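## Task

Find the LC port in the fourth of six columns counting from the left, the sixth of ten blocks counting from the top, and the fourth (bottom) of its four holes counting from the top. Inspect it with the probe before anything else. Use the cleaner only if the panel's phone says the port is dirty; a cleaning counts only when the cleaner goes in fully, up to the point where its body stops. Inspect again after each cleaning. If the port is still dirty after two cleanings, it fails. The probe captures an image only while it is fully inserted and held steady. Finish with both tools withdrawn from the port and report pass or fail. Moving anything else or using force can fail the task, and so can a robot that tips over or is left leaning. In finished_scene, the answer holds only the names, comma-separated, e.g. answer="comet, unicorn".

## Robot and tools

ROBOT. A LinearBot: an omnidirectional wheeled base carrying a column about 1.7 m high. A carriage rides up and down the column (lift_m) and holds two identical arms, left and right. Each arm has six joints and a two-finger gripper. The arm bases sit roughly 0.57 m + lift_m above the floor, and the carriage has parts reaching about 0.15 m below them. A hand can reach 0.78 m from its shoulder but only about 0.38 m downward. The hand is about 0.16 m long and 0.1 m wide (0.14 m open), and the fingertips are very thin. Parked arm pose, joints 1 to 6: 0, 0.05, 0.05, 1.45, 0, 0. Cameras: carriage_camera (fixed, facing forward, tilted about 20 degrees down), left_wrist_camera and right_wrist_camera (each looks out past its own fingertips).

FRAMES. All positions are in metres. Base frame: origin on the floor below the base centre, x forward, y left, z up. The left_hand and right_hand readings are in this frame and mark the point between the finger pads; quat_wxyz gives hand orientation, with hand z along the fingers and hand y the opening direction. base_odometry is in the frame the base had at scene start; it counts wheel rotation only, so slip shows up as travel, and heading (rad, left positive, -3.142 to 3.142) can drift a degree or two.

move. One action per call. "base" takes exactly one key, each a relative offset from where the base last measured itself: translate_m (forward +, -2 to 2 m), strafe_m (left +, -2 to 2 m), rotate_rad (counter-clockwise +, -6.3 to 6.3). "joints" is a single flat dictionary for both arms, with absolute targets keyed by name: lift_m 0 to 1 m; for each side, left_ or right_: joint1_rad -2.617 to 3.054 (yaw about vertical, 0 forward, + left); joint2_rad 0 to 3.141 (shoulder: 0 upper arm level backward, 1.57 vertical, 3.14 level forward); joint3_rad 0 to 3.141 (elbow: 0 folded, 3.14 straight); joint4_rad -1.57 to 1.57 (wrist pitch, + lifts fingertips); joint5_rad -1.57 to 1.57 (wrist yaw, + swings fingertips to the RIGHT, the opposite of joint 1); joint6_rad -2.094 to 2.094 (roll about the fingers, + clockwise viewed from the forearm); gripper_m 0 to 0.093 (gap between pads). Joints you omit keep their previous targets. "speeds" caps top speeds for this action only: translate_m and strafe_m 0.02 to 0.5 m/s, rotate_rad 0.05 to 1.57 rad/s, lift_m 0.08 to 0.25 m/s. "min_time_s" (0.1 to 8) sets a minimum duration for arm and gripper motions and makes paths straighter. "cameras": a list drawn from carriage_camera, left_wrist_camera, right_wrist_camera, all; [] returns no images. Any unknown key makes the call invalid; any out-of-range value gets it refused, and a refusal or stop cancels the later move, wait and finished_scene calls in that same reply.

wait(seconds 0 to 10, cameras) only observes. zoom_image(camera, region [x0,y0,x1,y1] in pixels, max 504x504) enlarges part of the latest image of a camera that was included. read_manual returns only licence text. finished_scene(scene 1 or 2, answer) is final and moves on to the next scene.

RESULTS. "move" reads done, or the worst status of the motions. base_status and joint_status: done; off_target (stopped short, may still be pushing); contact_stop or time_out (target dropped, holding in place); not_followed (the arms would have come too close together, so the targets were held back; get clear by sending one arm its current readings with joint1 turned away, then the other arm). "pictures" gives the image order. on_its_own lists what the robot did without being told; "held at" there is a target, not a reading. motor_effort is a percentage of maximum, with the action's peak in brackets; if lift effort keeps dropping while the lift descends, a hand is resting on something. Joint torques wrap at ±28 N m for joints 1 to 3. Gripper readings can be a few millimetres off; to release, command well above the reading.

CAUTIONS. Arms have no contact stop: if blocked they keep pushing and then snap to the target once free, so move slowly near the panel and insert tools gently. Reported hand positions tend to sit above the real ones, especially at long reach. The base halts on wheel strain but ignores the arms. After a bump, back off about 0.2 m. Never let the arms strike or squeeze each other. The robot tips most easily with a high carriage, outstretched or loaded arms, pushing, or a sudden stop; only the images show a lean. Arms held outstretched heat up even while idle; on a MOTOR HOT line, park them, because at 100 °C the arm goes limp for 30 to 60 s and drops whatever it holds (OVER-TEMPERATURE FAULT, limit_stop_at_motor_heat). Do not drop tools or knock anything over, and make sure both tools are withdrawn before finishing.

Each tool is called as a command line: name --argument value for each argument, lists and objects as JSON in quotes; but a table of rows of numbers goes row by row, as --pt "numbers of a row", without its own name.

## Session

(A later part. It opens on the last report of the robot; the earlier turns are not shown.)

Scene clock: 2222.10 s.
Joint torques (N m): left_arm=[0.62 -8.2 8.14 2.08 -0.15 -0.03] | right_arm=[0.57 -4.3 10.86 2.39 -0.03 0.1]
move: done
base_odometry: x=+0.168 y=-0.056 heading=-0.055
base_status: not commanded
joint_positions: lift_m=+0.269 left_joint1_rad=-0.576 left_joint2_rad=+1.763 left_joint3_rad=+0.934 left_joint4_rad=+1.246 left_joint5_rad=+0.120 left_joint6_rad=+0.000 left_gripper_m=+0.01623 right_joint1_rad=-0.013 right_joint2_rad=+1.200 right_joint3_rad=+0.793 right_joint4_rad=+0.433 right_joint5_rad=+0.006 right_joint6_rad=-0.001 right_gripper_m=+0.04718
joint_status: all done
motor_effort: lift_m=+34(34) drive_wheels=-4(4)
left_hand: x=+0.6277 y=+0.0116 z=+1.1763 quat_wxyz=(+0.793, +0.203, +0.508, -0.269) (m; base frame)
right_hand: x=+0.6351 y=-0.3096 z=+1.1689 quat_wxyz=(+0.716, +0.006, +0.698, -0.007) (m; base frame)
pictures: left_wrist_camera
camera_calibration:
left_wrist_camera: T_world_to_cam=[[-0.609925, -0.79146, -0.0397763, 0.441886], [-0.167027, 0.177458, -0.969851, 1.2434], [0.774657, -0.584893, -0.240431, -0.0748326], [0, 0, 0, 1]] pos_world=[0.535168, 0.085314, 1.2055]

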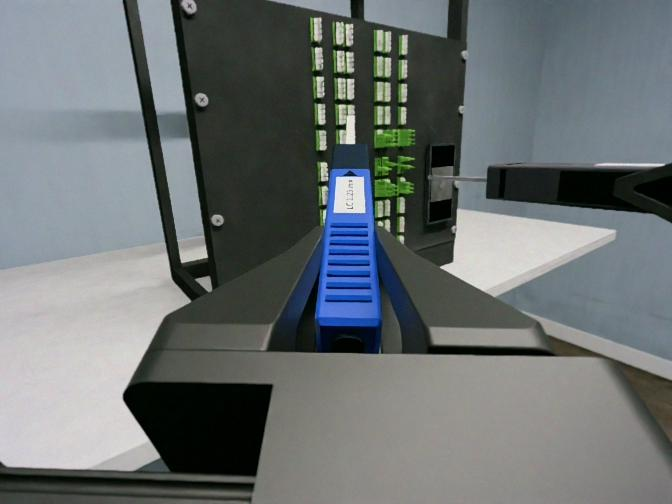

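move --joints '{"right_joint2_rad":1.16}' --min_time_s 1 --cameras '[]'

move --base '{"translate_m":0.082}' --speeds '{"translate_m":0.05}' --joints '{"right_joint2_rad":1.19}' --cameras '["left_wrist_camera","right_wrist_camera"]'

zoom_image --camera "right_wrist_camera" --region '[320, 106, 350, 136]'

zoom_image --camera "left_wrist_camera" --region '[400, 150, 450, 200]'

Scene clock: 2229.97 s.
Joint torques (N m): left_arm=[0.62 -8.18 8.14 2.08 -0.15 -0.03] | right_arm=[0.57 -6.11 10.88 2.38 -0.02 0.09]
move: done
base_odometry: x=+0.168 y=-0.056 heading=-0.055
base_status: not commanded
joint_positions: lift_m=+0.269 left_joint1_rad=-0.576 left_joint2_rad=+1.763 left_joint3_rad=+0.934 left_joint4_rad=+1.246 left_joint5_rad=+0.120 left_joint6_rad=+0.000 left_gripper_m=+0.01623 right_joint1_rad=-0.013 right_joint2_rad=+1.195 right_joint3_rad=+0.793 right_joint4_rad=+0.433 right_joint5_rad=+0.006 right_joint6_rad=-0.001 right_gripper_m=+0.04718
joint_status: all done
motor_effort: lift_m=+34(34) drive_wheels=-4(4)
left_hand: x=+0.6277 y=+0.0116 z=+1.1763 quat_wxyz=(+0.793, +0.203, +0.508, -0.269) (m; base frame)
right_hand: x=+0.6341 y=-0.3096 z=+1.1707 quat_wxyz=(+0.718, +0.006, +0.696, -0.007) (m; base frame)
pictures: none
No camera images: "cameras" was empty.

Scene clock: 2232.10 s.
Joint torques (N m): left_arm=[0.65 -8.18 8.2 2.07 -0.15 -0.03] | right_arm=[0.64 -3.58 10.82 2.37 -0.03 0.09]
move: done
base_odometry: x=+0.250 y=-0.060 heading=-0.054
base_status: done
joint_positions: lift_m=+0.269 left_joint1_rad=-0.576 left_joint2_rad=+1.763 left_joint3_rad=+0.934 left_joint4_rad=+1.245 left_joint5_rad=+0.120 left_joint6_rad=+0.000 left_gripper_m=+0.01623 right_joint1_rad=-0.013 right_joint2_rad=+1.195 right_joint3_rad=+0.793 right_joint4_rad=+0.434 right_joint5_rad=+0.006 right_joint6_rad=-0.001 right_gripper_m=+0.04718
joint_status: all done
motor_effort: lift_m=+34(34) drive_wheels=-6(10)
left_hand: x=+0.6277 y=+0.0114 z=+1.1761 quat_wxyz=(+0.793, +0.203, +0.508, -0.269) (m; base frame)
right_hand: x=+0.6341 y=-0.3096 z=+1.1708 quat_wxyz=(+0.718, +0.006, +0.696, -0.007) (m; base frame)
pictures: left_wrist_camera, right_wrist_camera
camera_calibration:
left_wrist_camera: T_world_to_cam=[[-0.610218, -0.791238, -0.0397064, 0.441776], [-0.167627, 0.177937, -0.96966, 1.24339], [0.774297, -0.585048, -0.241213, -0.0738242], [0, 0, 0, 1]] pos_world=[0.535167, 0.0851142, 1.2054]
right_wrist_camera: T_world_to_cam=[[-0.0144171, -0.999879, -0.00592452, -0.294389], [-0.524278, 0.0126045, -0.851454, 1.33999], [0.851425, -0.0091694, -0.524396, 0.197692], [0, 0, 0, 1]] pos_world=[0.529964, -0.309431, 1.24287]

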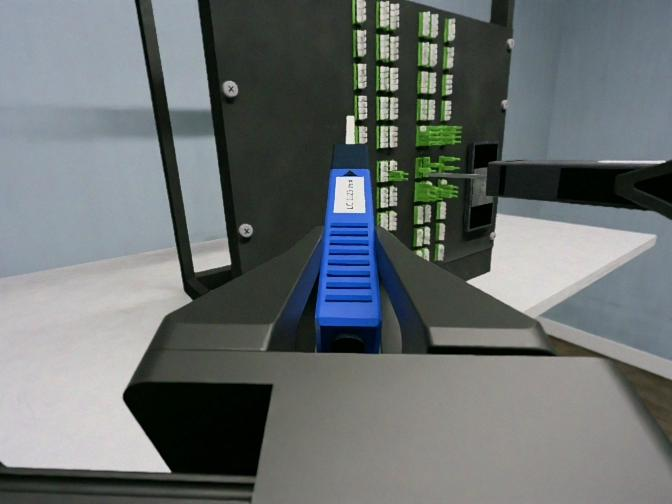

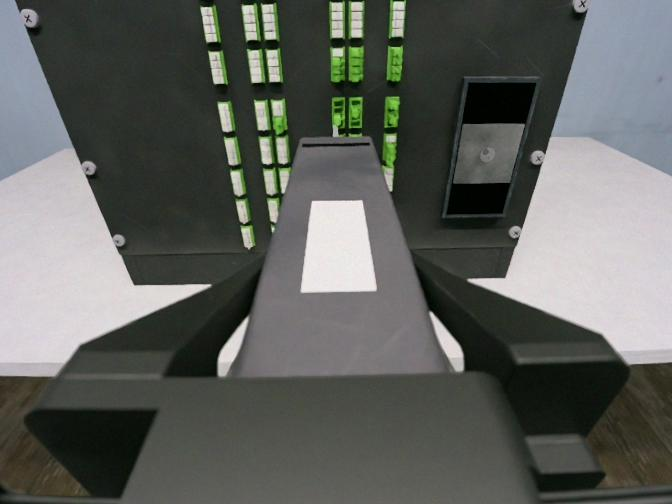

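Scaled by 16.800 from the camera's 672x504 image, which has a finer 960x720 frame.

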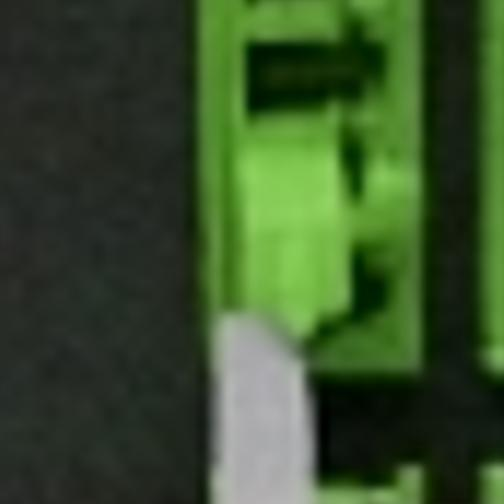

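Scaled by 10.080 from the camera's 672x504 image, which has a finer 960x720 frame.

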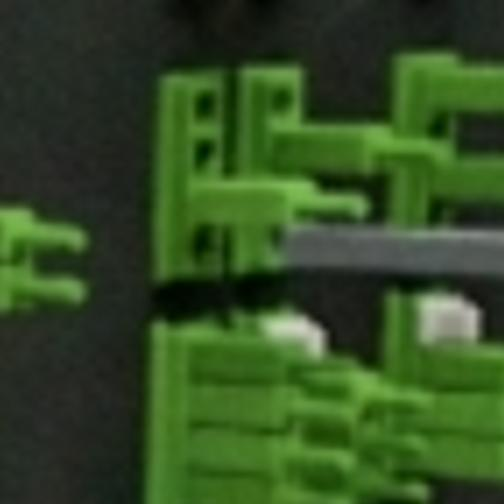

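move --joints '{"right_joint5_rad":0.0205}' --min_time_s 0.5 --cameras '[]'

move --joints '{"right_joint5_rad":0.0105}' --min_time_s 0.5 --cameras '[]'

move --base '{"translate_m":0.008}' --speeds '{"translate_m":0.02}' --cameras '["left_wrist_camera","right_wrist_camera"]'

zoom_image --camera "right_wrist_camera" --region '[320, 106, 350, 136]'

zoom_image --camera "left_wrist_camera" --region '[410, 155, 440, 185]'

Scene clock: 2241.43 s.
Joint torques (N m): left_arm=[0.66 -8.18 8.13 2.09 -0.15 -0.03] | right_arm=[0.58 -3.75 10.88 2.38 0.05 0.08]
move: done
base_odometry: x=+0.250 y=-0.060 heading=-0.054
base_status: not commanded
joint_positions: lift_m=+0.269 left_joint1_rad=-0.576 left_joint2_rad=+1.763 left_joint3_rad=+0.934 left_joint4_rad=+1.245 left_joint5_rad=+0.120 left_joint6_rad=+0.000 left_gripper_m=+0.01623 right_joint1_rad=-0.013 right_joint2_rad=+1.195 right_joint3_rad=+0.793 right_joint4_rad=+0.434 right_joint5_rad=+0.010 right_joint6_rad=-0.001 right_gripper_m=+0.04718
joint_status: all done
motor_effort: lift_m=+34(34) drive_wheels=-6(6)
left_hand: x=+0.6277 y=+0.0114 z=+1.1761 quat_wxyz=(+0.793, +0.203, +0.508, -0.269) (m; base frame)
right_hand: x=+0.6341 y=-0.3103 z=+1.1708 quat_wxyz=(+0.718, +0.008, +0.696, -0.009) (m; base frame)
pictures: none
No camera images: "cameras" was empty.

Scene clock: 2242.23 s.
Joint torques (N m): left_arm=[0.66 -8.2 8.14 2.1 -0.15 -0.03] | right_arm=[0.55 -3.78 10.88 2.37 -0.07 0.09]
move: done
base_odometry: x=+0.250 y=-0.060 heading=-0.054
base_status: not commanded
joint_positions: lift_m=+0.269 left_joint1_rad=-0.576 left_joint2_rad=+1.763 left_joint3_rad=+0.934 left_joint4_rad=+1.245 left_joint5_rad=+0.120 left_joint6_rad=+0.000 left_gripper_m=+0.01623 right_joint1_rad=-0.013 right_joint2_rad=+1.195 right_joint3_rad=+0.793 right_joint4_rad=+0.434 right_joint5_rad=+0.010 right_joint6_rad=-0.001 right_gripper_m=+0.04718
joint_status: all done
motor_effort: lift_m=+34(34) drive_wheels=-6(6)
left_hand: x=+0.6277 y=+0.0114 z=+1.1761 quat_wxyz=(+0.793, +0.203, +0.508, -0.269) (m; base frame)
right_hand: x=+0.6341 y=-0.3103 z=+1.1708 quat_wxyz=(+0.718, +0.008, +0.696, -0.009) (m; base frame)
pictures: none
No camera images: "cameras" was empty.

Scene clock: 2243.13 s.
Joint torques (N m): left_arm=[0.8 -8.29 8.2 2.17 -0.15 -0.03] | right_arm=[0.57 -3.78 10.96 2.35 -0.06 0.09]
move: done
base_odometry: x=+0.258 y=-0.060 heading=-0.054
base_status: done
joint_positions: lift_m=+0.269 left_joint1_rad=-0.576 left_joint2_rad=+1.764 left_joint3_rad=+0.934 left_joint4_rad=+1.243 left_joint5_rad=+0.120 left_joint6_rad=+0.000 left_gripper_m=+0.01623 right_joint1_rad=-0.013 right_joint2_rad=+1.195 right_joint3_rad=+0.793 right_joint4_rad=+0.433 right_joint5_rad=+0.010 right_joint6_rad=-0.001 right_gripper_m=+0.04718
joint_status: not commanded
motor_effort: lift_m=+34(34) drive_wheels=+2(12)
left_hand: x=+0.6280 y=+0.0112 z=+1.1752 quat_wxyz=(+0.792, +0.203, +0.509, -0.269) (m; base frame)
right_hand: x=+0.6341 y=-0.3103 z=+1.1708 quat_wxyz=(+0.718, +0.008, +0.696, -0.009) (m; base frame)
pictures: left_wrist_camera, right_wrist_camera
camera_calibration:
left_wrist_camera: T_world_to_cam=[[-0.610307, -0.791182, -0.0394428, 0.441567], [-0.170075, 0.179498, -0.968945, 1.24332], [0.773692, -0.584646, -0.244109, -0.0705899], [0, 0, 0, 1]] pos_world=[0.535564, 0.084916, 1.2049]
right_wrist_camera: T_world_to_cam=[[-0.0186051, -0.999809, -0.00605356, -0.292269], [-0.524504, 0.0149145, -0.851278, 1.34066], [0.851205, -0.012663, -0.524681, 0.197], [0, 0, 0, 1]] pos_world=[0.530056, -0.309714, 1.24287]

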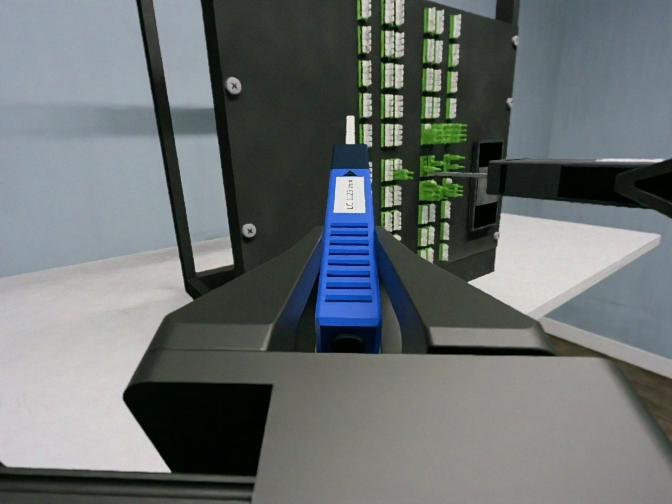

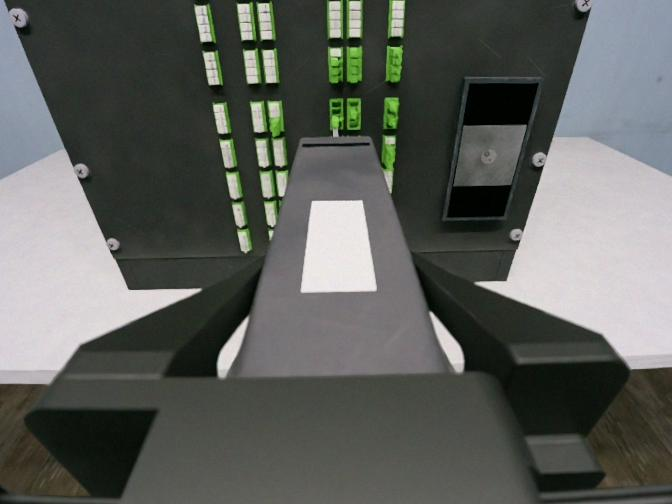

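Scaled by 16.800 from the camera's 672x504 image, which has a finer 960x720 frame.

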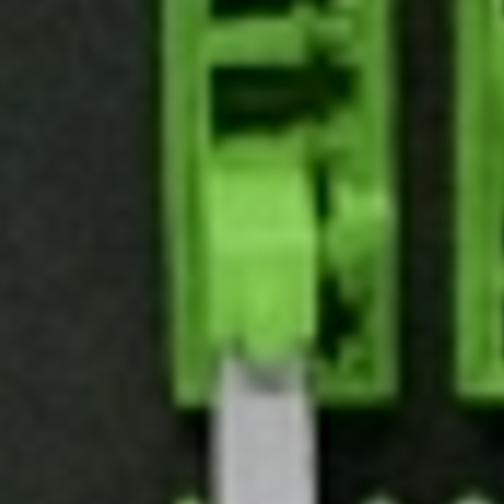

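Scaled by 16.800 from the camera's 672x504 image, which has a finer 960x720 frame.

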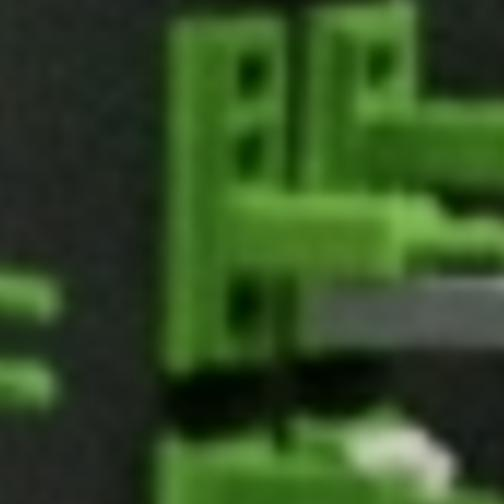

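move --base '{"translate_m":0.005}' --speeds '{"translate_m":0.02}' --cameras '[]'

move --base '{"translate_m":0.004}' --speeds '{"translate_m":0.02}' --cameras '["right_wrist_camera","left_wrist_camera"]'

zoom_image --camera "right_wrist_camera" --region '[320, 106, 350, 136]'

zoom_image --camera "left_wrist_camera" --region '[415, 155, 445, 185]'

Scene clock: 2250.83 s.
Joint torques (N m): left_arm=[0.65 -8.08 8.21 2.15 -0.16 -0.03] | right_arm=[0.62 -3.75 10.96 2.39 -0.11 0.1]
move: done
base_odometry: x=+0.263 y=-0.060 heading=-0.053
base_status: done
joint_positions: lift_m=+0.269 left_joint1_rad=-0.576 left_joint2_rad=+1.764 left_joint3_rad=+0.934 left_joint4_rad=+1.242 left_joint5_rad=+0.120 left_joint6_rad=+0.000 left_gripper_m=+0.01623 right_joint1_rad=-0.013 right_joint2_rad=+1.195 right_joint3_rad=+0.793 right_joint4_rad=+0.433 right_joint5_rad=+0.010 right_joint6_rad=-0.001 right_gripper_m=+0.04718
joint_status: not commanded
motor_effort: lift_m=+34(34) drive_wheels=-6(8)
left_hand: x=+0.6281 y=+0.0111 z=+1.1750 quat_wxyz=(+0.792, +0.203, +0.510, -0.269) (m; base frame)
right_hand: x=+0.6341 y=-0.3103 z=+1.1708 quat_wxyz=(+0.718, +0.008, +0.696, -0.009) (m; base frame)
pictures: none
No camera images: "cameras" was empty.

Scene clock: 2251.40 s.
Joint torques (N m): left_arm=[0.65 -8.39 8.14 2.13 -0.15 -0.03] | right_arm=[0.53 -3.51 10.92 2.47 -0.03 0.09]
move: done
base_odometry: x=+0.267 y=-0.060 heading=-0.053
base_status: done
joint_positions: lift_m=+0.268 left_joint1_rad=-0.576 left_joint2_rad=+1.765 left_joint3_rad=+0.934 left_joint4_rad=+1.241 left_joint5_rad=+0.120 left_joint6_rad=+0.000 left_gripper_m=+0.01623 right_joint1_rad=-0.012 right_joint2_rad=+1.192 right_joint3_rad=+0.793 right_joint4_rad=+0.428 right_joint5_rad=+0.010 right_joint6_rad=-0.001 right_gripper_m=+0.04718
joint_status: not commanded
motor_effort: lift_m=+35(35) drive_wheels=+4(7)
left_hand: x=+0.6284 y=+0.0110 z=+1.1743 quat_wxyz=(+0.791, +0.204, +0.510, -0.269) (m; base frame)
right_hand: x=+0.6336 y=-0.3101 z=+1.1706 quat_wxyz=(+0.717, +0.007, +0.697, -0.008) (m; base frame)
pictures: left_wrist_camera, right_wrist_camera
camera_calibration:
left_wrist_camera: T_world_to_cam=[[-0.610402, -0.791117, -0.0392783, 0.441397], [-0.172237, 0.180968, -0.96829, 1.2431], [0.773139, -0.584281, -0.246722, -0.0678066], [0, 0, 0, 1]] pos_world=[0.535962, 0.0846176, 1.20429]
right_wrist_camera: T_world_to_cam=[[-0.0178996, -0.999822, -0.00598624, -0.292541], [-0.526503, 0.0145154, -0.85005, 1.33986], [0.849985, -0.0120638, -0.526669, 0.200652], [0, 0, 0, 1]] pos_world=[0.529655, -0.309517, 1.24288]

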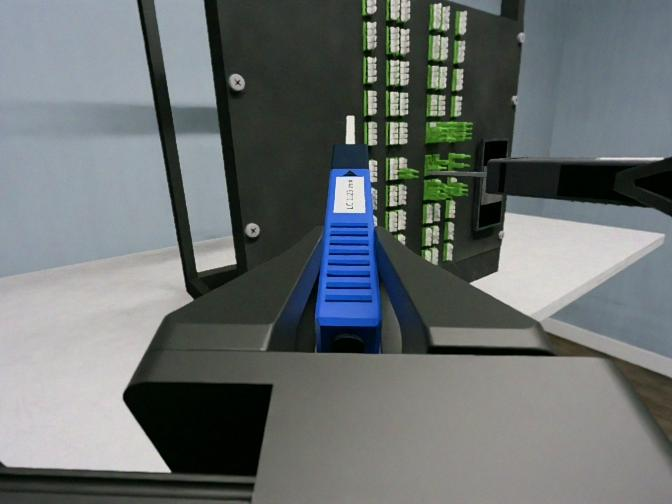

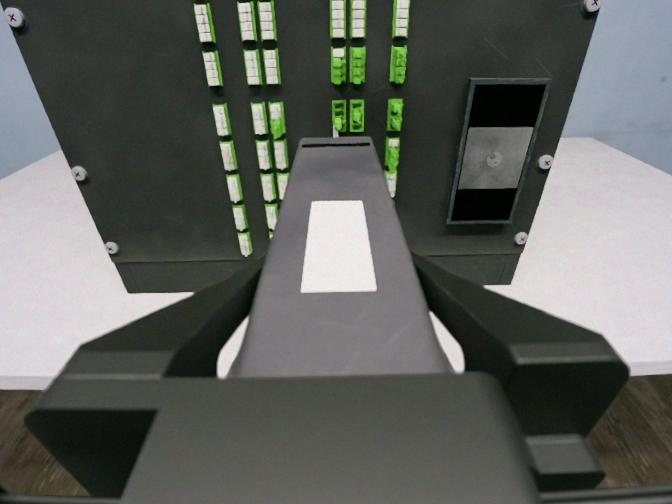

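Scaled by 16.800 from the camera's 672x504 image, which has a finer 960x720 frame.

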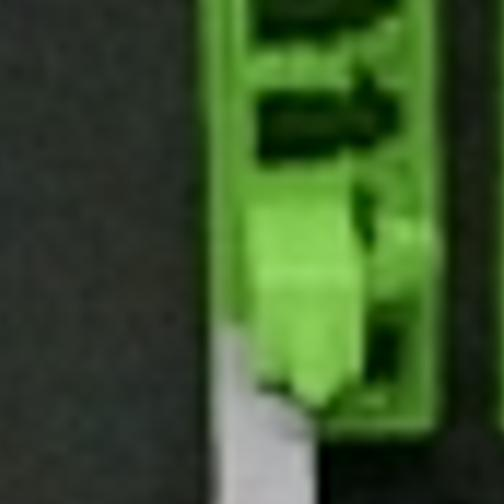

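Scaled by 16.800 from the camera's 672x504 image, which has a finer 960x720 frame.

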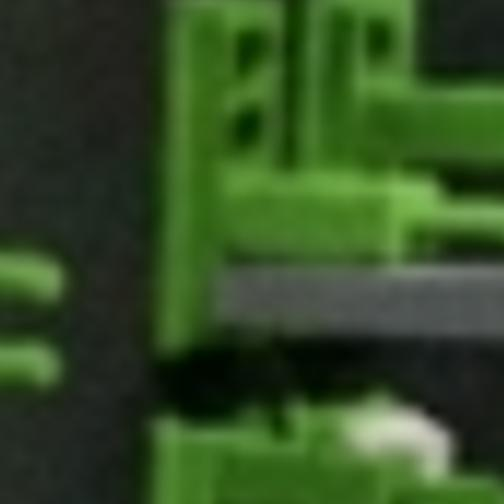

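move --base '{"translate_m":-0.006}' --speeds '{"translate_m":0.02}' --cameras '["right_wrist_camera"]'

zoom_image --camera "right_wrist_camera" --region '[320, 106, 350, 136]'

Scene clock: 2255.40 s.
Joint torques (N m): left_arm=[0.75 -8.32 8.14 2.13 -0.15 -0.03] | right_arm=[0.39 -3.49 10.82 2.42 -0.06 0.1]
move: done
base_odometry: x=+0.261 y=-0.060 heading=-0.053
base_status: done
joint_positions: lift_m=+0.268 left_joint1_rad=-0.576 left_joint2_rad=+1.765 left_joint3_rad=+0.934 left_joint4_rad=+1.241 left_joint5_rad=+0.120 left_joint6_rad=+0.000 left_gripper_m=+0.01623 right_joint1_rad=-0.012 right_joint2_rad=+1.192 right_joint3_rad=+0.793 right_joint4_rad=+0.429 right_joint5_rad=+0.010 right_joint6_rad=-0.001 right_gripper_m=+0.04718
joint_status: not commanded
motor_effort: lift_m=+35(35) drive_wheels=+0(9)
left_hand: x=+0.6283 y=+0.0109 z=+1.1743 quat_wxyz=(+0.791, +0.204, +0.510, -0.269) (m; base frame)
right_hand: x=+0.6335 y=-0.3101 z=+1.1709 quat_wxyz=(+0.718, +0.007, +0.696, -0.008) (m; base frame)
pictures: right_wrist_camera
camera_calibration:
right_wrist_camera: T_world_to_cam=[[-0.0178916, -0.999822, -0.00600502, -0.292524], [-0.525511, 0.0145131, -0.850663, 1.34016], [0.850599, -0.012064, -0.525677, 0.199366], [0, 0, 0, 1]] pos_world=[0.529456, -0.309517, 1.24307]

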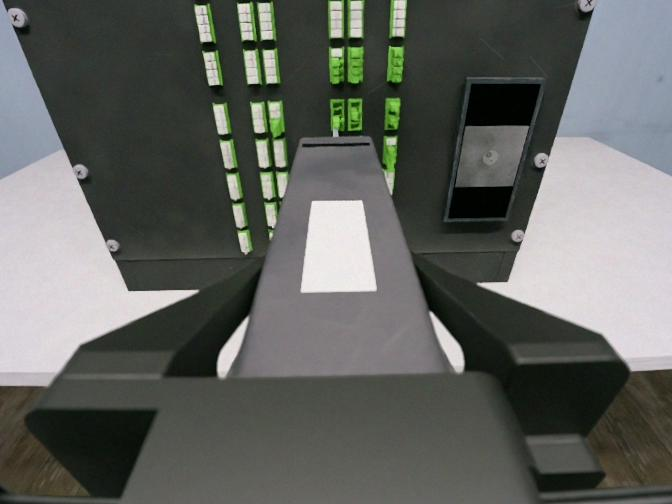

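Scaled by 16.800 from the camera's 672x504 image, which has a finer 960x720 frame.

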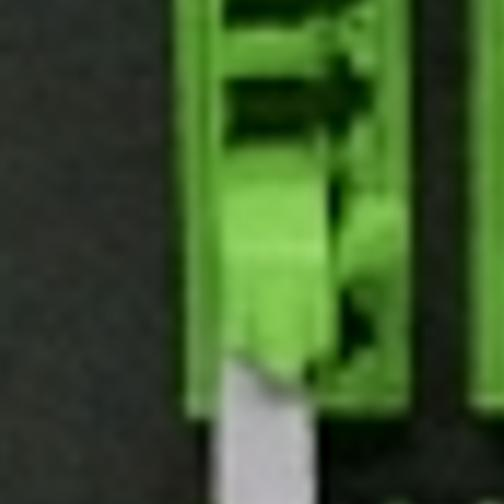

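move --joints '{"right_joint5_rad":0.0218}' --min_time_s 0.5 --cameras '[]'

move --joints '{"right_joint5_rad":0.0118}' --min_time_s 0.5 --cameras '[]'

move --base '{"translate_m":0.003}' --speeds '{"translate_m":0.02}' --cameras '["right_wrist_camera","left_wrist_camera"]'

zoom_image --camera "right_wrist_camera" --region '[320, 106, 350, 136]'

zoom_image --camera "left_wrist_camera" --region '[415, 155, 445, 185]'

Scene clock: 2262.53 s.
Joint torques (N m): left_arm=[0.66 -8.38 8.13 2.15 -0.16 -0.03] | right_arm=[0.57 -3.56 10.86 2.41 0.04 0.1]
move: done
base_odometry: x=+0.261 y=-0.060 heading=-0.053
base_status: not commanded
joint_positions: lift_m=+0.268 left_joint1_rad=-0.576 left_joint2_rad=+1.765 left_joint3_rad=+0.934 left_joint4_rad=+1.241 left_joint5_rad=+0.120 left_joint6_rad=+0.000 left_gripper_m=+0.01623 right_joint1_rad=-0.012 right_joint2_rad=+1.192 right_joint3_rad=+0.793 right_joint4_rad=+0.429 right_joint5_rad=+0.012 right_joint6_rad=-0.001 right_gripper_m=+0.04718
joint_status: all done
motor_effort: lift_m=+35(35) drive_wheels=+0(0)
left_hand: x=+0.6283 y=+0.0109 z=+1.1743 quat_wxyz=(+0.791, +0.204, +0.510, -0.269) (m; base frame)
right_hand: x=+0.6335 y=-0.3103 z=+1.1709 quat_wxyz=(+0.718, +0.008, +0.696, -0.009) (m; base frame)
pictures: none
No camera images: "cameras" was empty.

Scene clock: 2263.33 s.
Joint torques (N m): left_arm=[0.66 -8.39 8.13 2.15 -0.16 -0.03] | right_arm=[0.57 -3.56 10.86 2.41 -0.05 0.09]
move: done
base_odometry: x=+0.261 y=-0.060 heading=-0.053
base_status: not commanded
joint_positions: lift_m=+0.268 left_joint1_rad=-0.576 left_joint2_rad=+1.765 left_joint3_rad=+0.934 left_joint4_rad=+1.241 left_joint5_rad=+0.120 left_joint6_rad=+0.000 left_gripper_m=+0.01623 right_joint1_rad=-0.012 right_joint2_rad=+1.192 right_joint3_rad=+0.793 right_joint4_rad=+0.429 right_joint5_rad=+0.012 right_joint6_rad=-0.001 right_gripper_m=+0.04718
joint_status: all done
motor_effort: lift_m=+35(35) drive_wheels=+0(0)
left_hand: x=+0.6283 y=+0.0109 z=+1.1743 quat_wxyz=(+0.791, +0.204, +0.510, -0.269) (m; base frame)
right_hand: x=+0.6335 y=-0.3104 z=+1.1709 quat_wxyz=(+0.718, +0.008, +0.696, -0.009) (m; base frame)
pictures: none
No camera images: "cameras" was empty.

Scene clock: 2263.97 s.
Joint torques (N m): left_arm=[0.59 -8.47 8.21 2.16 -0.15 -0.03] | right_arm=[0.58 -3.75 10.86 2.41 -0.07 0.09]
move: done
base_odometry: x=+0.264 y=-0.060 heading=-0.052
base_status: done
joint_positions: lift_m=+0.268 left_joint1_rad=-0.576 left_joint2_rad=+1.765 left_joint3_rad=+0.934 left_joint4_rad=+1.242 left_joint5_rad=+0.120 left_joint6_rad=+0.000 left_gripper_m=+0.01623 right_joint1_rad=-0.012 right_joint2_rad=+1.193 right_joint3_rad=+0.793 right_joint4_rad=+0.430 right_joint5_rad=+0.012 right_joint6_rad=-0.001 right_gripper_m=+0.04718
joint_status: not commanded
motor_effort: lift_m=+35(35) drive_wheels=+1(9)
left_hand: x=+0.6283 y=+0.0110 z=+1.1745 quat_wxyz=(+0.791, +0.204, +0.510, -0.269) (m; base frame)
right_hand: x=+0.6337 y=-0.3104 z=+1.1708 quat_wxyz=(+0.718, +0.008, +0.696, -0.009) (m; base frame)
pictures: left_wrist_camera, right_wrist_camera
camera_calibration:
left_wrist_camera: T_world_to_cam=[[-0.610668, -0.790904, -0.039448, 0.441669], [-0.171507, 0.180727, -0.968464, 1.24302], [0.773091, -0.584644, -0.24601, -0.0685069], [0, 0, 0, 1]] pos_world=[0.535862, 0.0846169, 1.20439]
right_wrist_camera: T_world_to_cam=[[-0.0197762, -0.999786, -0.00602855, -0.291675], [-0.525164, 0.0155185, -0.850859, 1.34055], [0.850771, -0.0136608, -0.525359, 0.198161], [0, 0, 0, 1]] pos_world=[0.529653, -0.309709, 1.24297]

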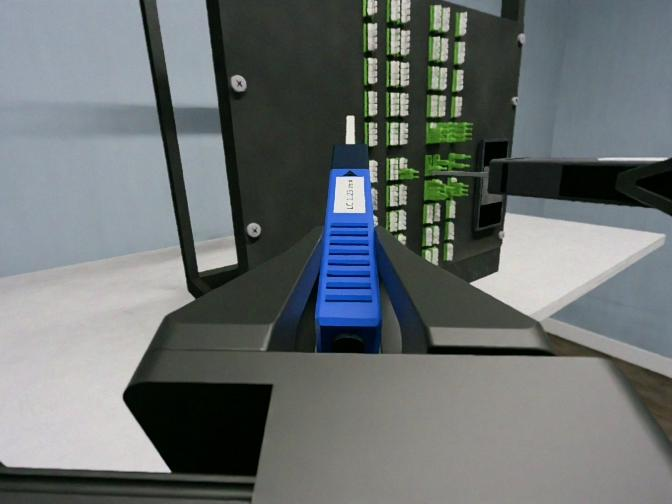

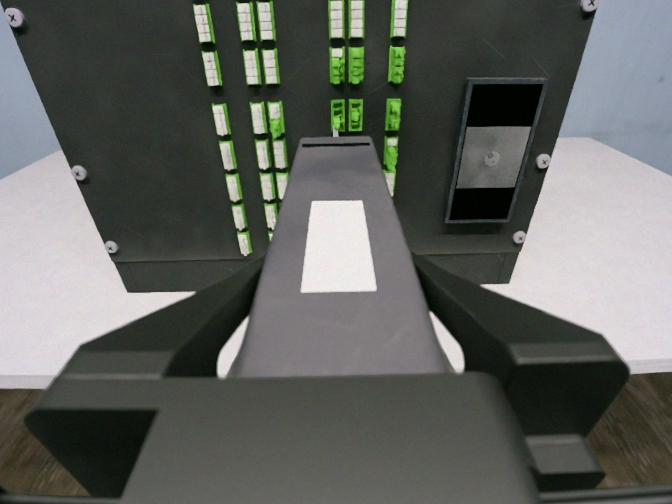

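Scaled by 16.800 from the camera's 672x504 image, which has a finer 960x720 frame.

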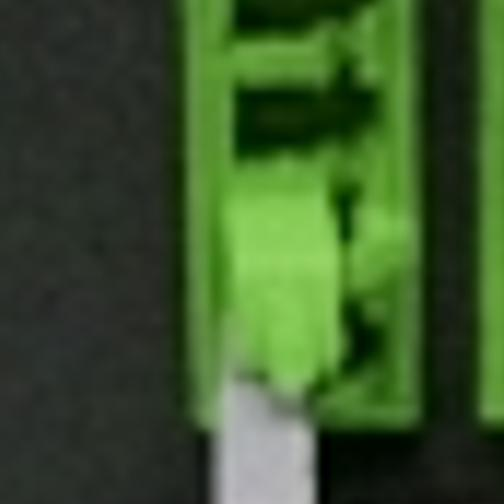

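Scaled by 16.800 from the camera's 672x504 image, which has a finer 960x720 frame.

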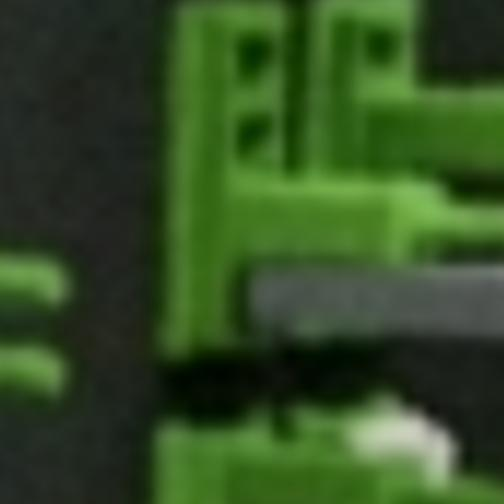

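move --base '{"translate_m":-0.003}' --speeds '{"translate_m":0.02}' --joints '{"right_joint5_rad":0.0245}' --cameras '[]'

move --joints '{"right_joint5_rad":0.0145}' --min_time_s 0.5 --cameras '["right_wrist_camera"]'

zoom_image --camera "right_wrist_camera" --region '[320, 106, 350, 136]'

move --base '{"translate_m":0.004}' --speeds '{"translate_m":0.02}' --cameras '["right_wrist_camera","left_wrist_camera"]'

zoom_image --camera "right_wrist_camera" --region '[320, 106, 350, 136]'

zoom_image --camera "left_wrist_camera" --region '[415, 155, 445, 185]'

Scene clock: 2275.87 s.
Joint torques (N m): left_arm=[0.64 -8.35 8.05 2.14 -0.16 -0.03] | right_arm=[0.66 -3.79 10.86 2.35 0.05 0.09]
move: done
base_odometry: x=+0.261 y=-0.059 heading=-0.052
base_status: done
joint_positions: lift_m=+0.268 left_joint1_rad=-0.577 left_joint2_rad=+1.765 left_joint3_rad=+0.934 left_joint4_rad=+1.242 left_joint5_rad=+0.121 left_joint6_rad=+0.000 left_gripper_m=+0.01623 right_joint1_rad=-0.012 right_joint2_rad=+1.194 right_joint3_rad=+0.793 right_joint4_rad=+0.431 right_joint5_rad=+0.015 right_joint6_rad=-0.001 right_gripper_m=+0.04718
joint_status: all done
motor_effort: lift_m=+35(35) drive_wheels=-3(13)
left_hand: x=+0.6279 y=+0.0104 z=+1.1744 quat_wxyz=(+0.791, +0.204, +0.510, -0.269) (m; base frame)
right_hand: x=+0.6339 y=-0.3108 z=+1.1707 quat_wxyz=(+0.718, +0.009, +0.696, -0.010) (m; base frame)
pictures: none
No camera images: "cameras" was empty.

Scene clock: 2276.67 s.
Joint torques (N m): left_arm=[0.76 -8.35 8.27 2.09 -0.16 -0.03] | right_arm=[0.62 -3.84 10.84 2.37 -0.07 0.09]
move: done
base_odometry: x=+0.261 y=-0.059 heading=-0.052
base_status: not commanded
joint_positions: lift_m=+0.268 left_joint1_rad=-0.577 left_joint2_rad=+1.765 left_joint3_rad=+0.934 left_joint4_rad=+1.242 left_joint5_rad=+0.121 left_joint6_rad=+0.000 left_gripper_m=+0.01623 right_joint1_rad=-0.012 right_joint2_rad=+1.194 right_joint3_rad=+0.793 right_joint4_rad=+0.431 right_joint5_rad=+0.015 right_joint6_rad=-0.001 right_gripper_m=+0.04718
joint_status: all done
motor_effort: lift_m=+35(35) drive_wheels=-1(3)
left_hand: x=+0.6279 y=+0.0104 z=+1.1744 quat_wxyz=(+0.791, +0.204, +0.510, -0.269) (m; base frame)
right_hand: x=+0.6339 y=-0.3108 z=+1.1707 quat_wxyz=(+0.718, +0.009, +0.696, -0.010) (m; base frame)
pictures: right_wrist_camera
camera_calibration:
right_wrist_camera: T_world_to_cam=[[-0.0224376, -0.999729, -0.00615705, -0.290273], [-0.525146, 0.0170263, -0.850842, 1.34101], [0.850717, -0.0158575, -0.525385, 0.197321], [0, 0, 0, 1]] pos_world=[0.529848, -0.309898, 1.24287]

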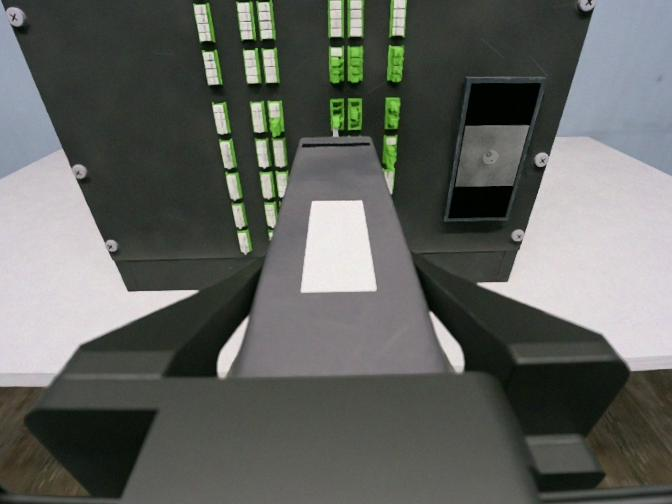

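Scaled by 16.800 from the camera's 672x504 image, which has a finer 960x720 frame.

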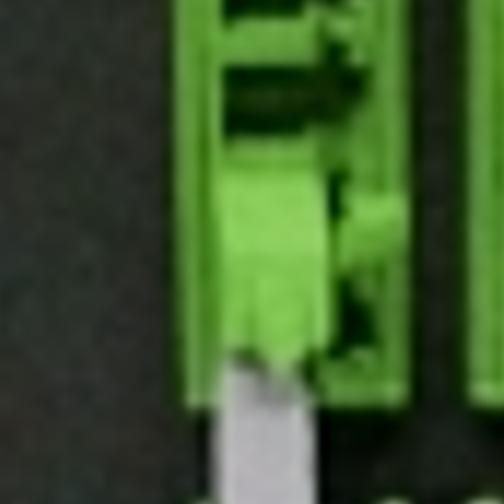

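Scene clock: 2277.23 s.
Joint torques (N m): left_arm=[0.81 -8.35 8.14 2.12 -0.16 -0.03] | right_arm=[0.51 -3.82 10.8 2.37 -0.07 0.09]
move: done
base_odometry: x=+0.265 y=-0.060 heading=-0.052
base_status: done
joint_positions: lift_m=+0.268 left_joint1_rad=-0.577 left_joint2_rad=+1.765 left_joint3_rad=+0.934 left_joint4_rad=+1.241 left_joint5_rad=+0.121 left_joint6_rad=+0.000 left_gripper_m=+0.01623 right_joint1_rad=-0.012 right_joint2_rad=+1.194 right_joint3_rad=+0.793 right_joint4_rad=+0.432 right_joint5_rad=+0.015 right_joint6_rad=-0.001 right_gripper_m=+0.04718
joint_status: not commanded
motor_effort: lift_m=+35(35) drive_wheels=-4(8)
left_hand: x=+0.6279 y=+0.0104 z=+1.1743 quat_wxyz=(+0.791, +0.204, +0.510, -0.269) (m; base frame)
right_hand: x=+0.6339 y=-0.3108 z=+1.1708 quat_wxyz=(+0.718, +0.009, +0.696, -0.010) (m; base frame)
pictures: left_wrist_camera, right_wrist_camera
camera_calibration:
left_wrist_camera: T_world_to_cam=[[-0.61185, -0.789985, -0.0395485, 0.441901], [-0.171742, 0.18149, -0.96828, 1.2428], [0.772104, -0.58565, -0.246718, -0.0671438], [0, 0, 0, 1]] pos_world=[0.53566, 0.0842159, 1.20429]
right_wrist_camera: T_world_to_cam=[[-0.022435, -0.999729, -0.00616486, -0.290264], [-0.524839, 0.0170259, -0.851031, 1.34117], [0.850906, -0.0158573, -0.525079, 0.196891], [0, 0, 0, 1]] pos_world=[0.529849, -0.309898, 1.24297]

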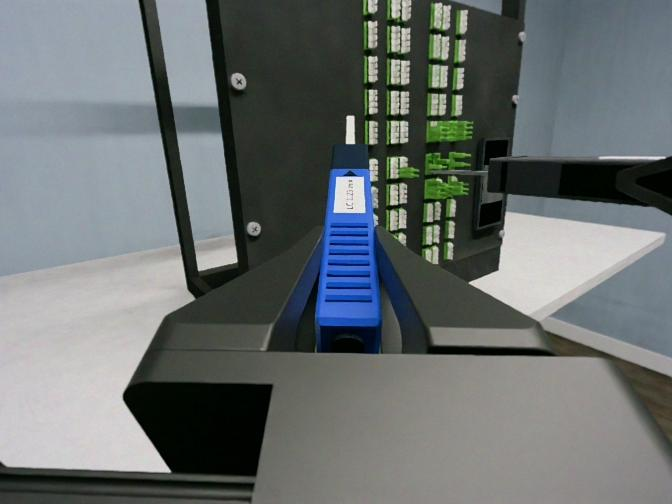

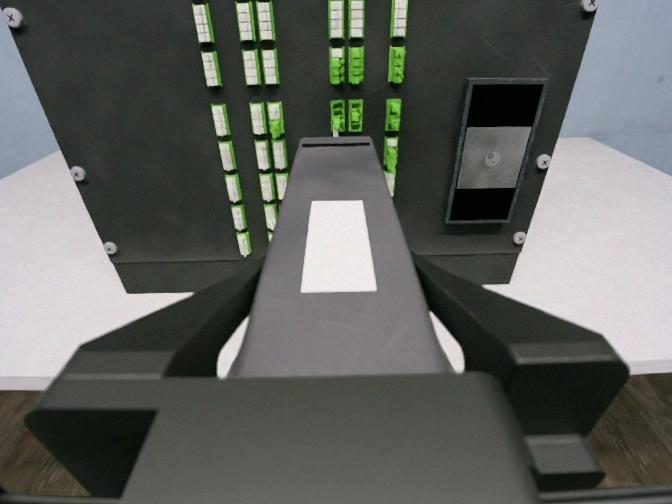

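Scaled by 16.800 from the camera's 672x504 image, which has a finer 960x720 frame.

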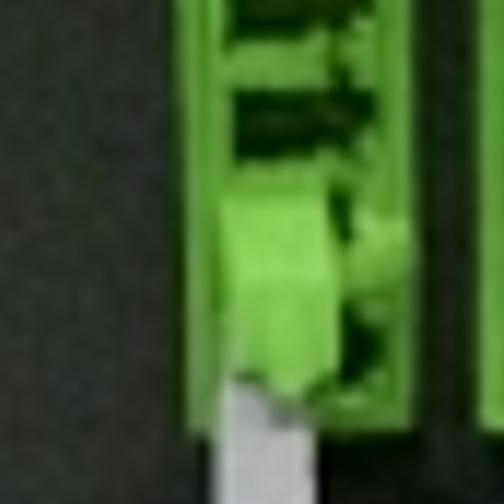

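Scaled by 16.800 from the camera's 672x504 image, which has a finer 960x720 frame.

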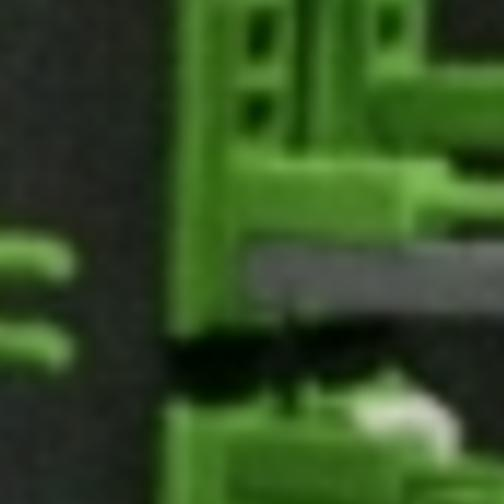

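move --base '{"translate_m":0.003}' --speeds '{"translate_m":0.02}' --cameras '["right_wrist_camera","left_wrist_camera"]'

zoom_image --camera "right_wrist_camera" --region '[320, 106, 350, 136]'

zoom_image --camera "left_wrist_camera" --region '[422, 152, 446, 176]'

Scene clock: 2283.50 s.
Joint torques (N m): left_arm=[0.73 -8.51 8.18 2.14 -0.16 -0.03] | right_arm=[0.4 -2.96 10.81 2.47 -0.08 0.08]
move: done
base_odometry: x=+0.268 y=-0.060 heading=-0.052
base_status: done
joint_positions: lift_m=+0.268 left_joint1_rad=-0.577 left_joint2_rad=+1.765 left_joint3_rad=+0.934 left_joint4_rad=+1.241 left_joint5_rad=+0.121 left_joint6_rad=+0.000 left_gripper_m=+0.01623 right_joint1_rad=-0.012 right_joint2_rad=+1.186 right_joint3_rad=+0.793 right_joint4_rad=+0.422 right_joint5_rad=+0.015 right_joint6_rad=-0.001 right_gripper_m=+0.04718
joint_status: not commanded
motor_effort: lift_m=+35(35) drive_wheels=+1(9)
left_hand: x=+0.6279 y=+0.0104 z=+1.1743 quat_wxyz=(+0.791, +0.204, +0.510, -0.269) (m; base frame)
right_hand: x=+0.6322 y=-0.3109 z=+1.1716 quat_wxyz=(+0.717, +0.009, +0.697, -0.010) (m; base frame)
pictures: left_wrist_camera, right_wrist_camera
camera_calibration:
left_wrist_camera: T_world_to_cam=[[-0.61185, -0.789985, -0.0395485, 0.441901], [-0.171742, 0.18149, -0.96828, 1.2428], [0.772104, -0.58565, -0.246718, -0.0671438], [0, 0, 0, 1]] pos_world=[0.53566, 0.0842159, 1.20429]
right_wrist_camera: T_world_to_cam=[[-0.0228062, -0.999721, -0.00614641, -0.290117], [-0.526128, 0.0172297, -0.850231, 1.34093], [0.850099, -0.0161567, -0.526375, 0.200728], [0, 0, 0, 1]] pos_world=[0.528247, -0.309897, 1.24397]

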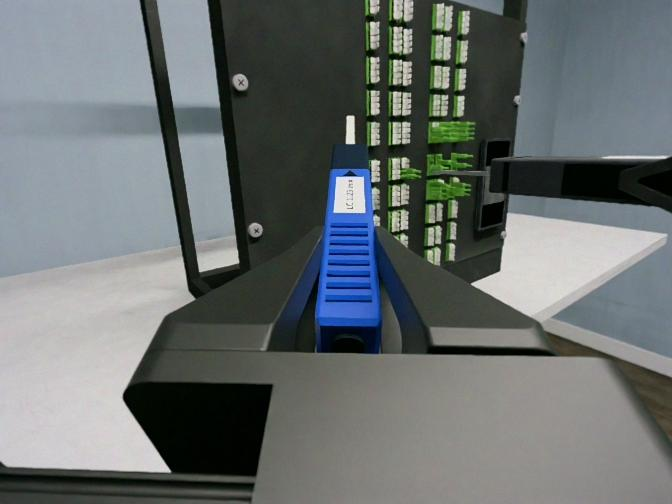

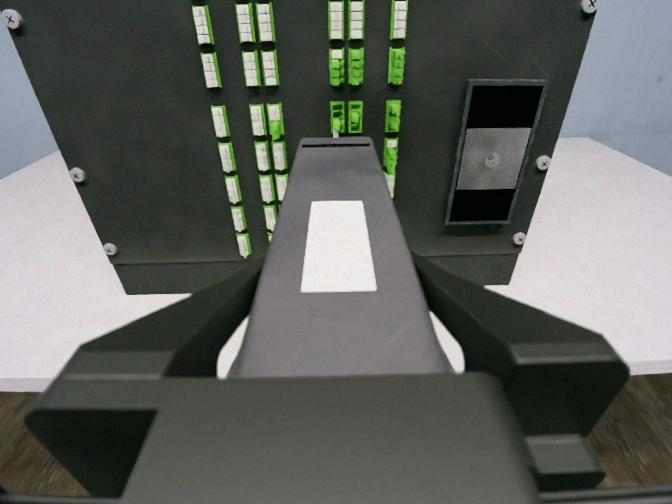

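Scaled by 16.800 from the camera's 672x504 image, which has a finer 960x720 frame.

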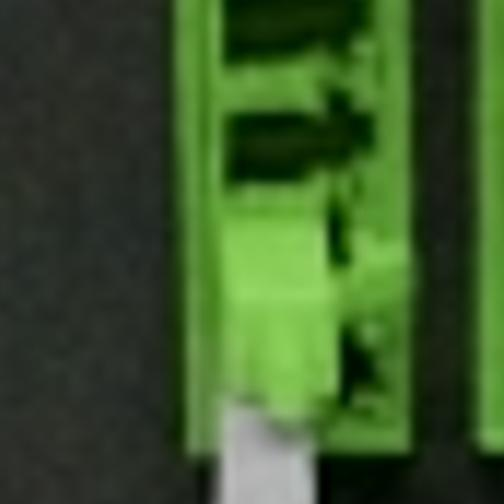

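Scaled by 21.000 from the camera's 672x504 image, which has a finer 960x720 frame.

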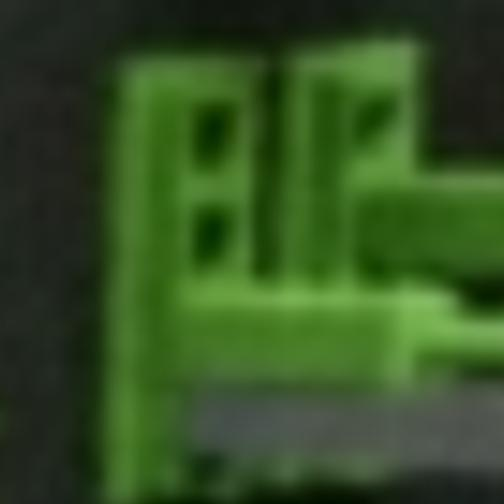

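move --base '{"translate_m":-0.006}' --speeds '{"translate_m":0.02}' --joints '{"right_joint5_rad":0.027}' --cameras '[]'

move --joints '{"right_joint5_rad":0.017}' --min_time_s 0.5 --cameras '["right_wrist_camera","left_wrist_camera"]'

zoom_image --camera "right_wrist_camera" --region '[320, 106, 350, 136]'

zoom_image --camera "left_wrist_camera" --region '[415, 155, 445, 185]'

Scene clock: 2293.27 s.
Joint torques (N m): left_arm=[0.76 -8.51 8.12 2.21 -0.16 -0.03] | right_arm=[0.55 -3.55 10.88 2.42 0.04 0.09]
move: done
base_odometry: x=+0.262 y=-0.059 heading=-0.052
base_status: done
joint_positions: lift_m=+0.268 left_joint1_rad=-0.577 left_joint2_rad=+1.765 left_joint3_rad=+0.934 left_joint4_rad=+1.241 left_joint5_rad=+0.121 left_joint6_rad=+0.000 left_gripper_m=+0.01623 right_joint1_rad=-0.012 right_joint2_rad=+1.191 right_joint3_rad=+0.793 right_joint4_rad=+0.427 right_joint5_rad=+0.018 right_joint6_rad=-0.001 right_gripper_m=+0.04718
joint_status: all done
motor_effort: lift_m=+35(35) drive_wheels=-1(10)
left_hand: x=+0.6281 y=+0.0106 z=+1.1743 quat_wxyz=(+0.791, +0.204, +0.510, -0.269) (m; base frame)
right_hand: x=+0.6333 y=-0.3115 z=+1.1708 quat_wxyz=(+0.717, +0.010, +0.697, -0.011) (m; base frame)
pictures: none
No camera images: "cameras" was empty.

Scene clock: 2294.07 s.
Joint torques (N m): left_arm=[0.72 -8.25 8.1 2.17 -0.16 -0.03] | right_arm=[0.58 -3.49 10.81 2.41 -0.08 0.09]
move: done
base_odometry: x=+0.262 y=-0.059 heading=-0.052
base_status: not commanded
joint_positions: lift_m=+0.268 left_joint1_rad=-0.577 left_joint2_rad=+1.765 left_joint3_rad=+0.934 left_joint4_rad=+1.241 left_joint5_rad=+0.121 left_joint6_rad=+0.000 left_gripper_m=+0.01623 right_joint1_rad=-0.012 right_joint2_rad=+1.191 right_joint3_rad=+0.793 right_joint4_rad=+0.427 right_joint5_rad=+0.018 right_joint6_rad=-0.001 right_gripper_m=+0.04718
joint_status: all done
motor_effort: lift_m=+35(35) drive_wheels=-1(2)
left_hand: x=+0.6281 y=+0.0106 z=+1.1743 quat_wxyz=(+0.791, +0.204, +0.510, -0.269) (m; base frame)
right_hand: x=+0.6333 y=-0.3115 z=+1.1708 quat_wxyz=(+0.717, +0.010, +0.697, -0.011) (m; base frame)
pictures: left_wrist_camera, right_wrist_camera
camera_calibration:
left_wrist_camera: T_world_to_cam=[[-0.611548, -0.790221, -0.0394991, 0.44184], [-0.171843, 0.181388, -0.968281, 1.24287], [0.77232, -0.585363, -0.246722, -0.067298], [0, 0, 0, 1]] pos_world=[0.535761, 0.0843163, 1.20429]
right_wrist_camera: T_world_to_cam=[[-0.0262732, -0.999635, -0.00624567, -0.288397], [-0.52608, 0.019139, -0.85022, 1.34138], [0.850029, -0.0190523, -0.526391, 0.198531], [0, 0, 0, 1]] pos_world=[0.529341, -0.310182, 1.24317]

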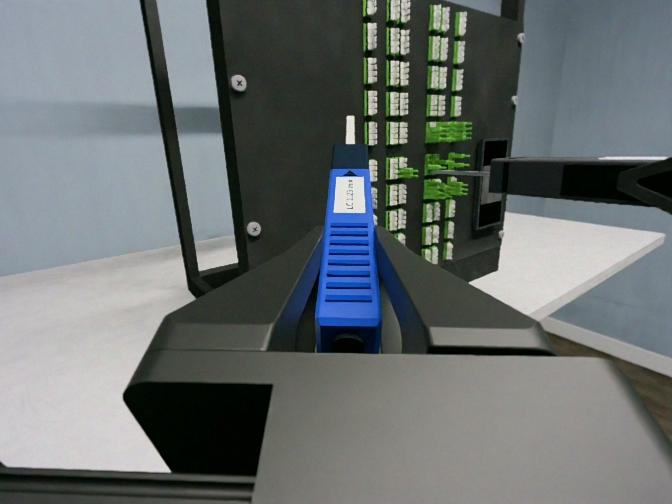

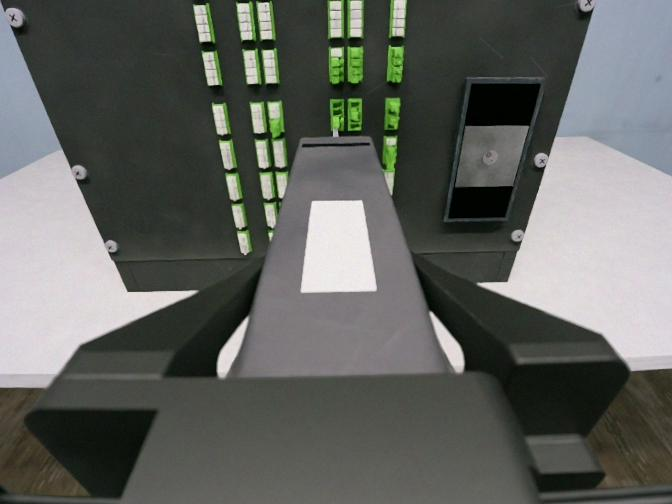

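Scaled by 16.800 from the camera's 672x504 image, which has a finer 960x720 frame.

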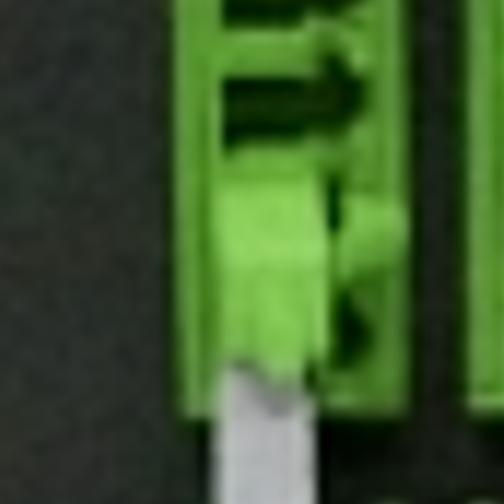

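Scaled by 16.800 from the camera's 672x504 image, which has a finer 960x720 frame.

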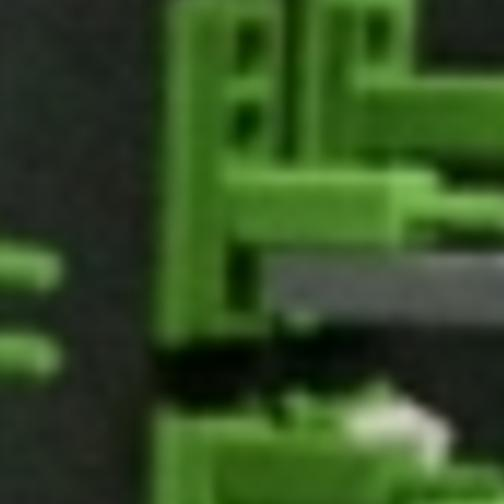

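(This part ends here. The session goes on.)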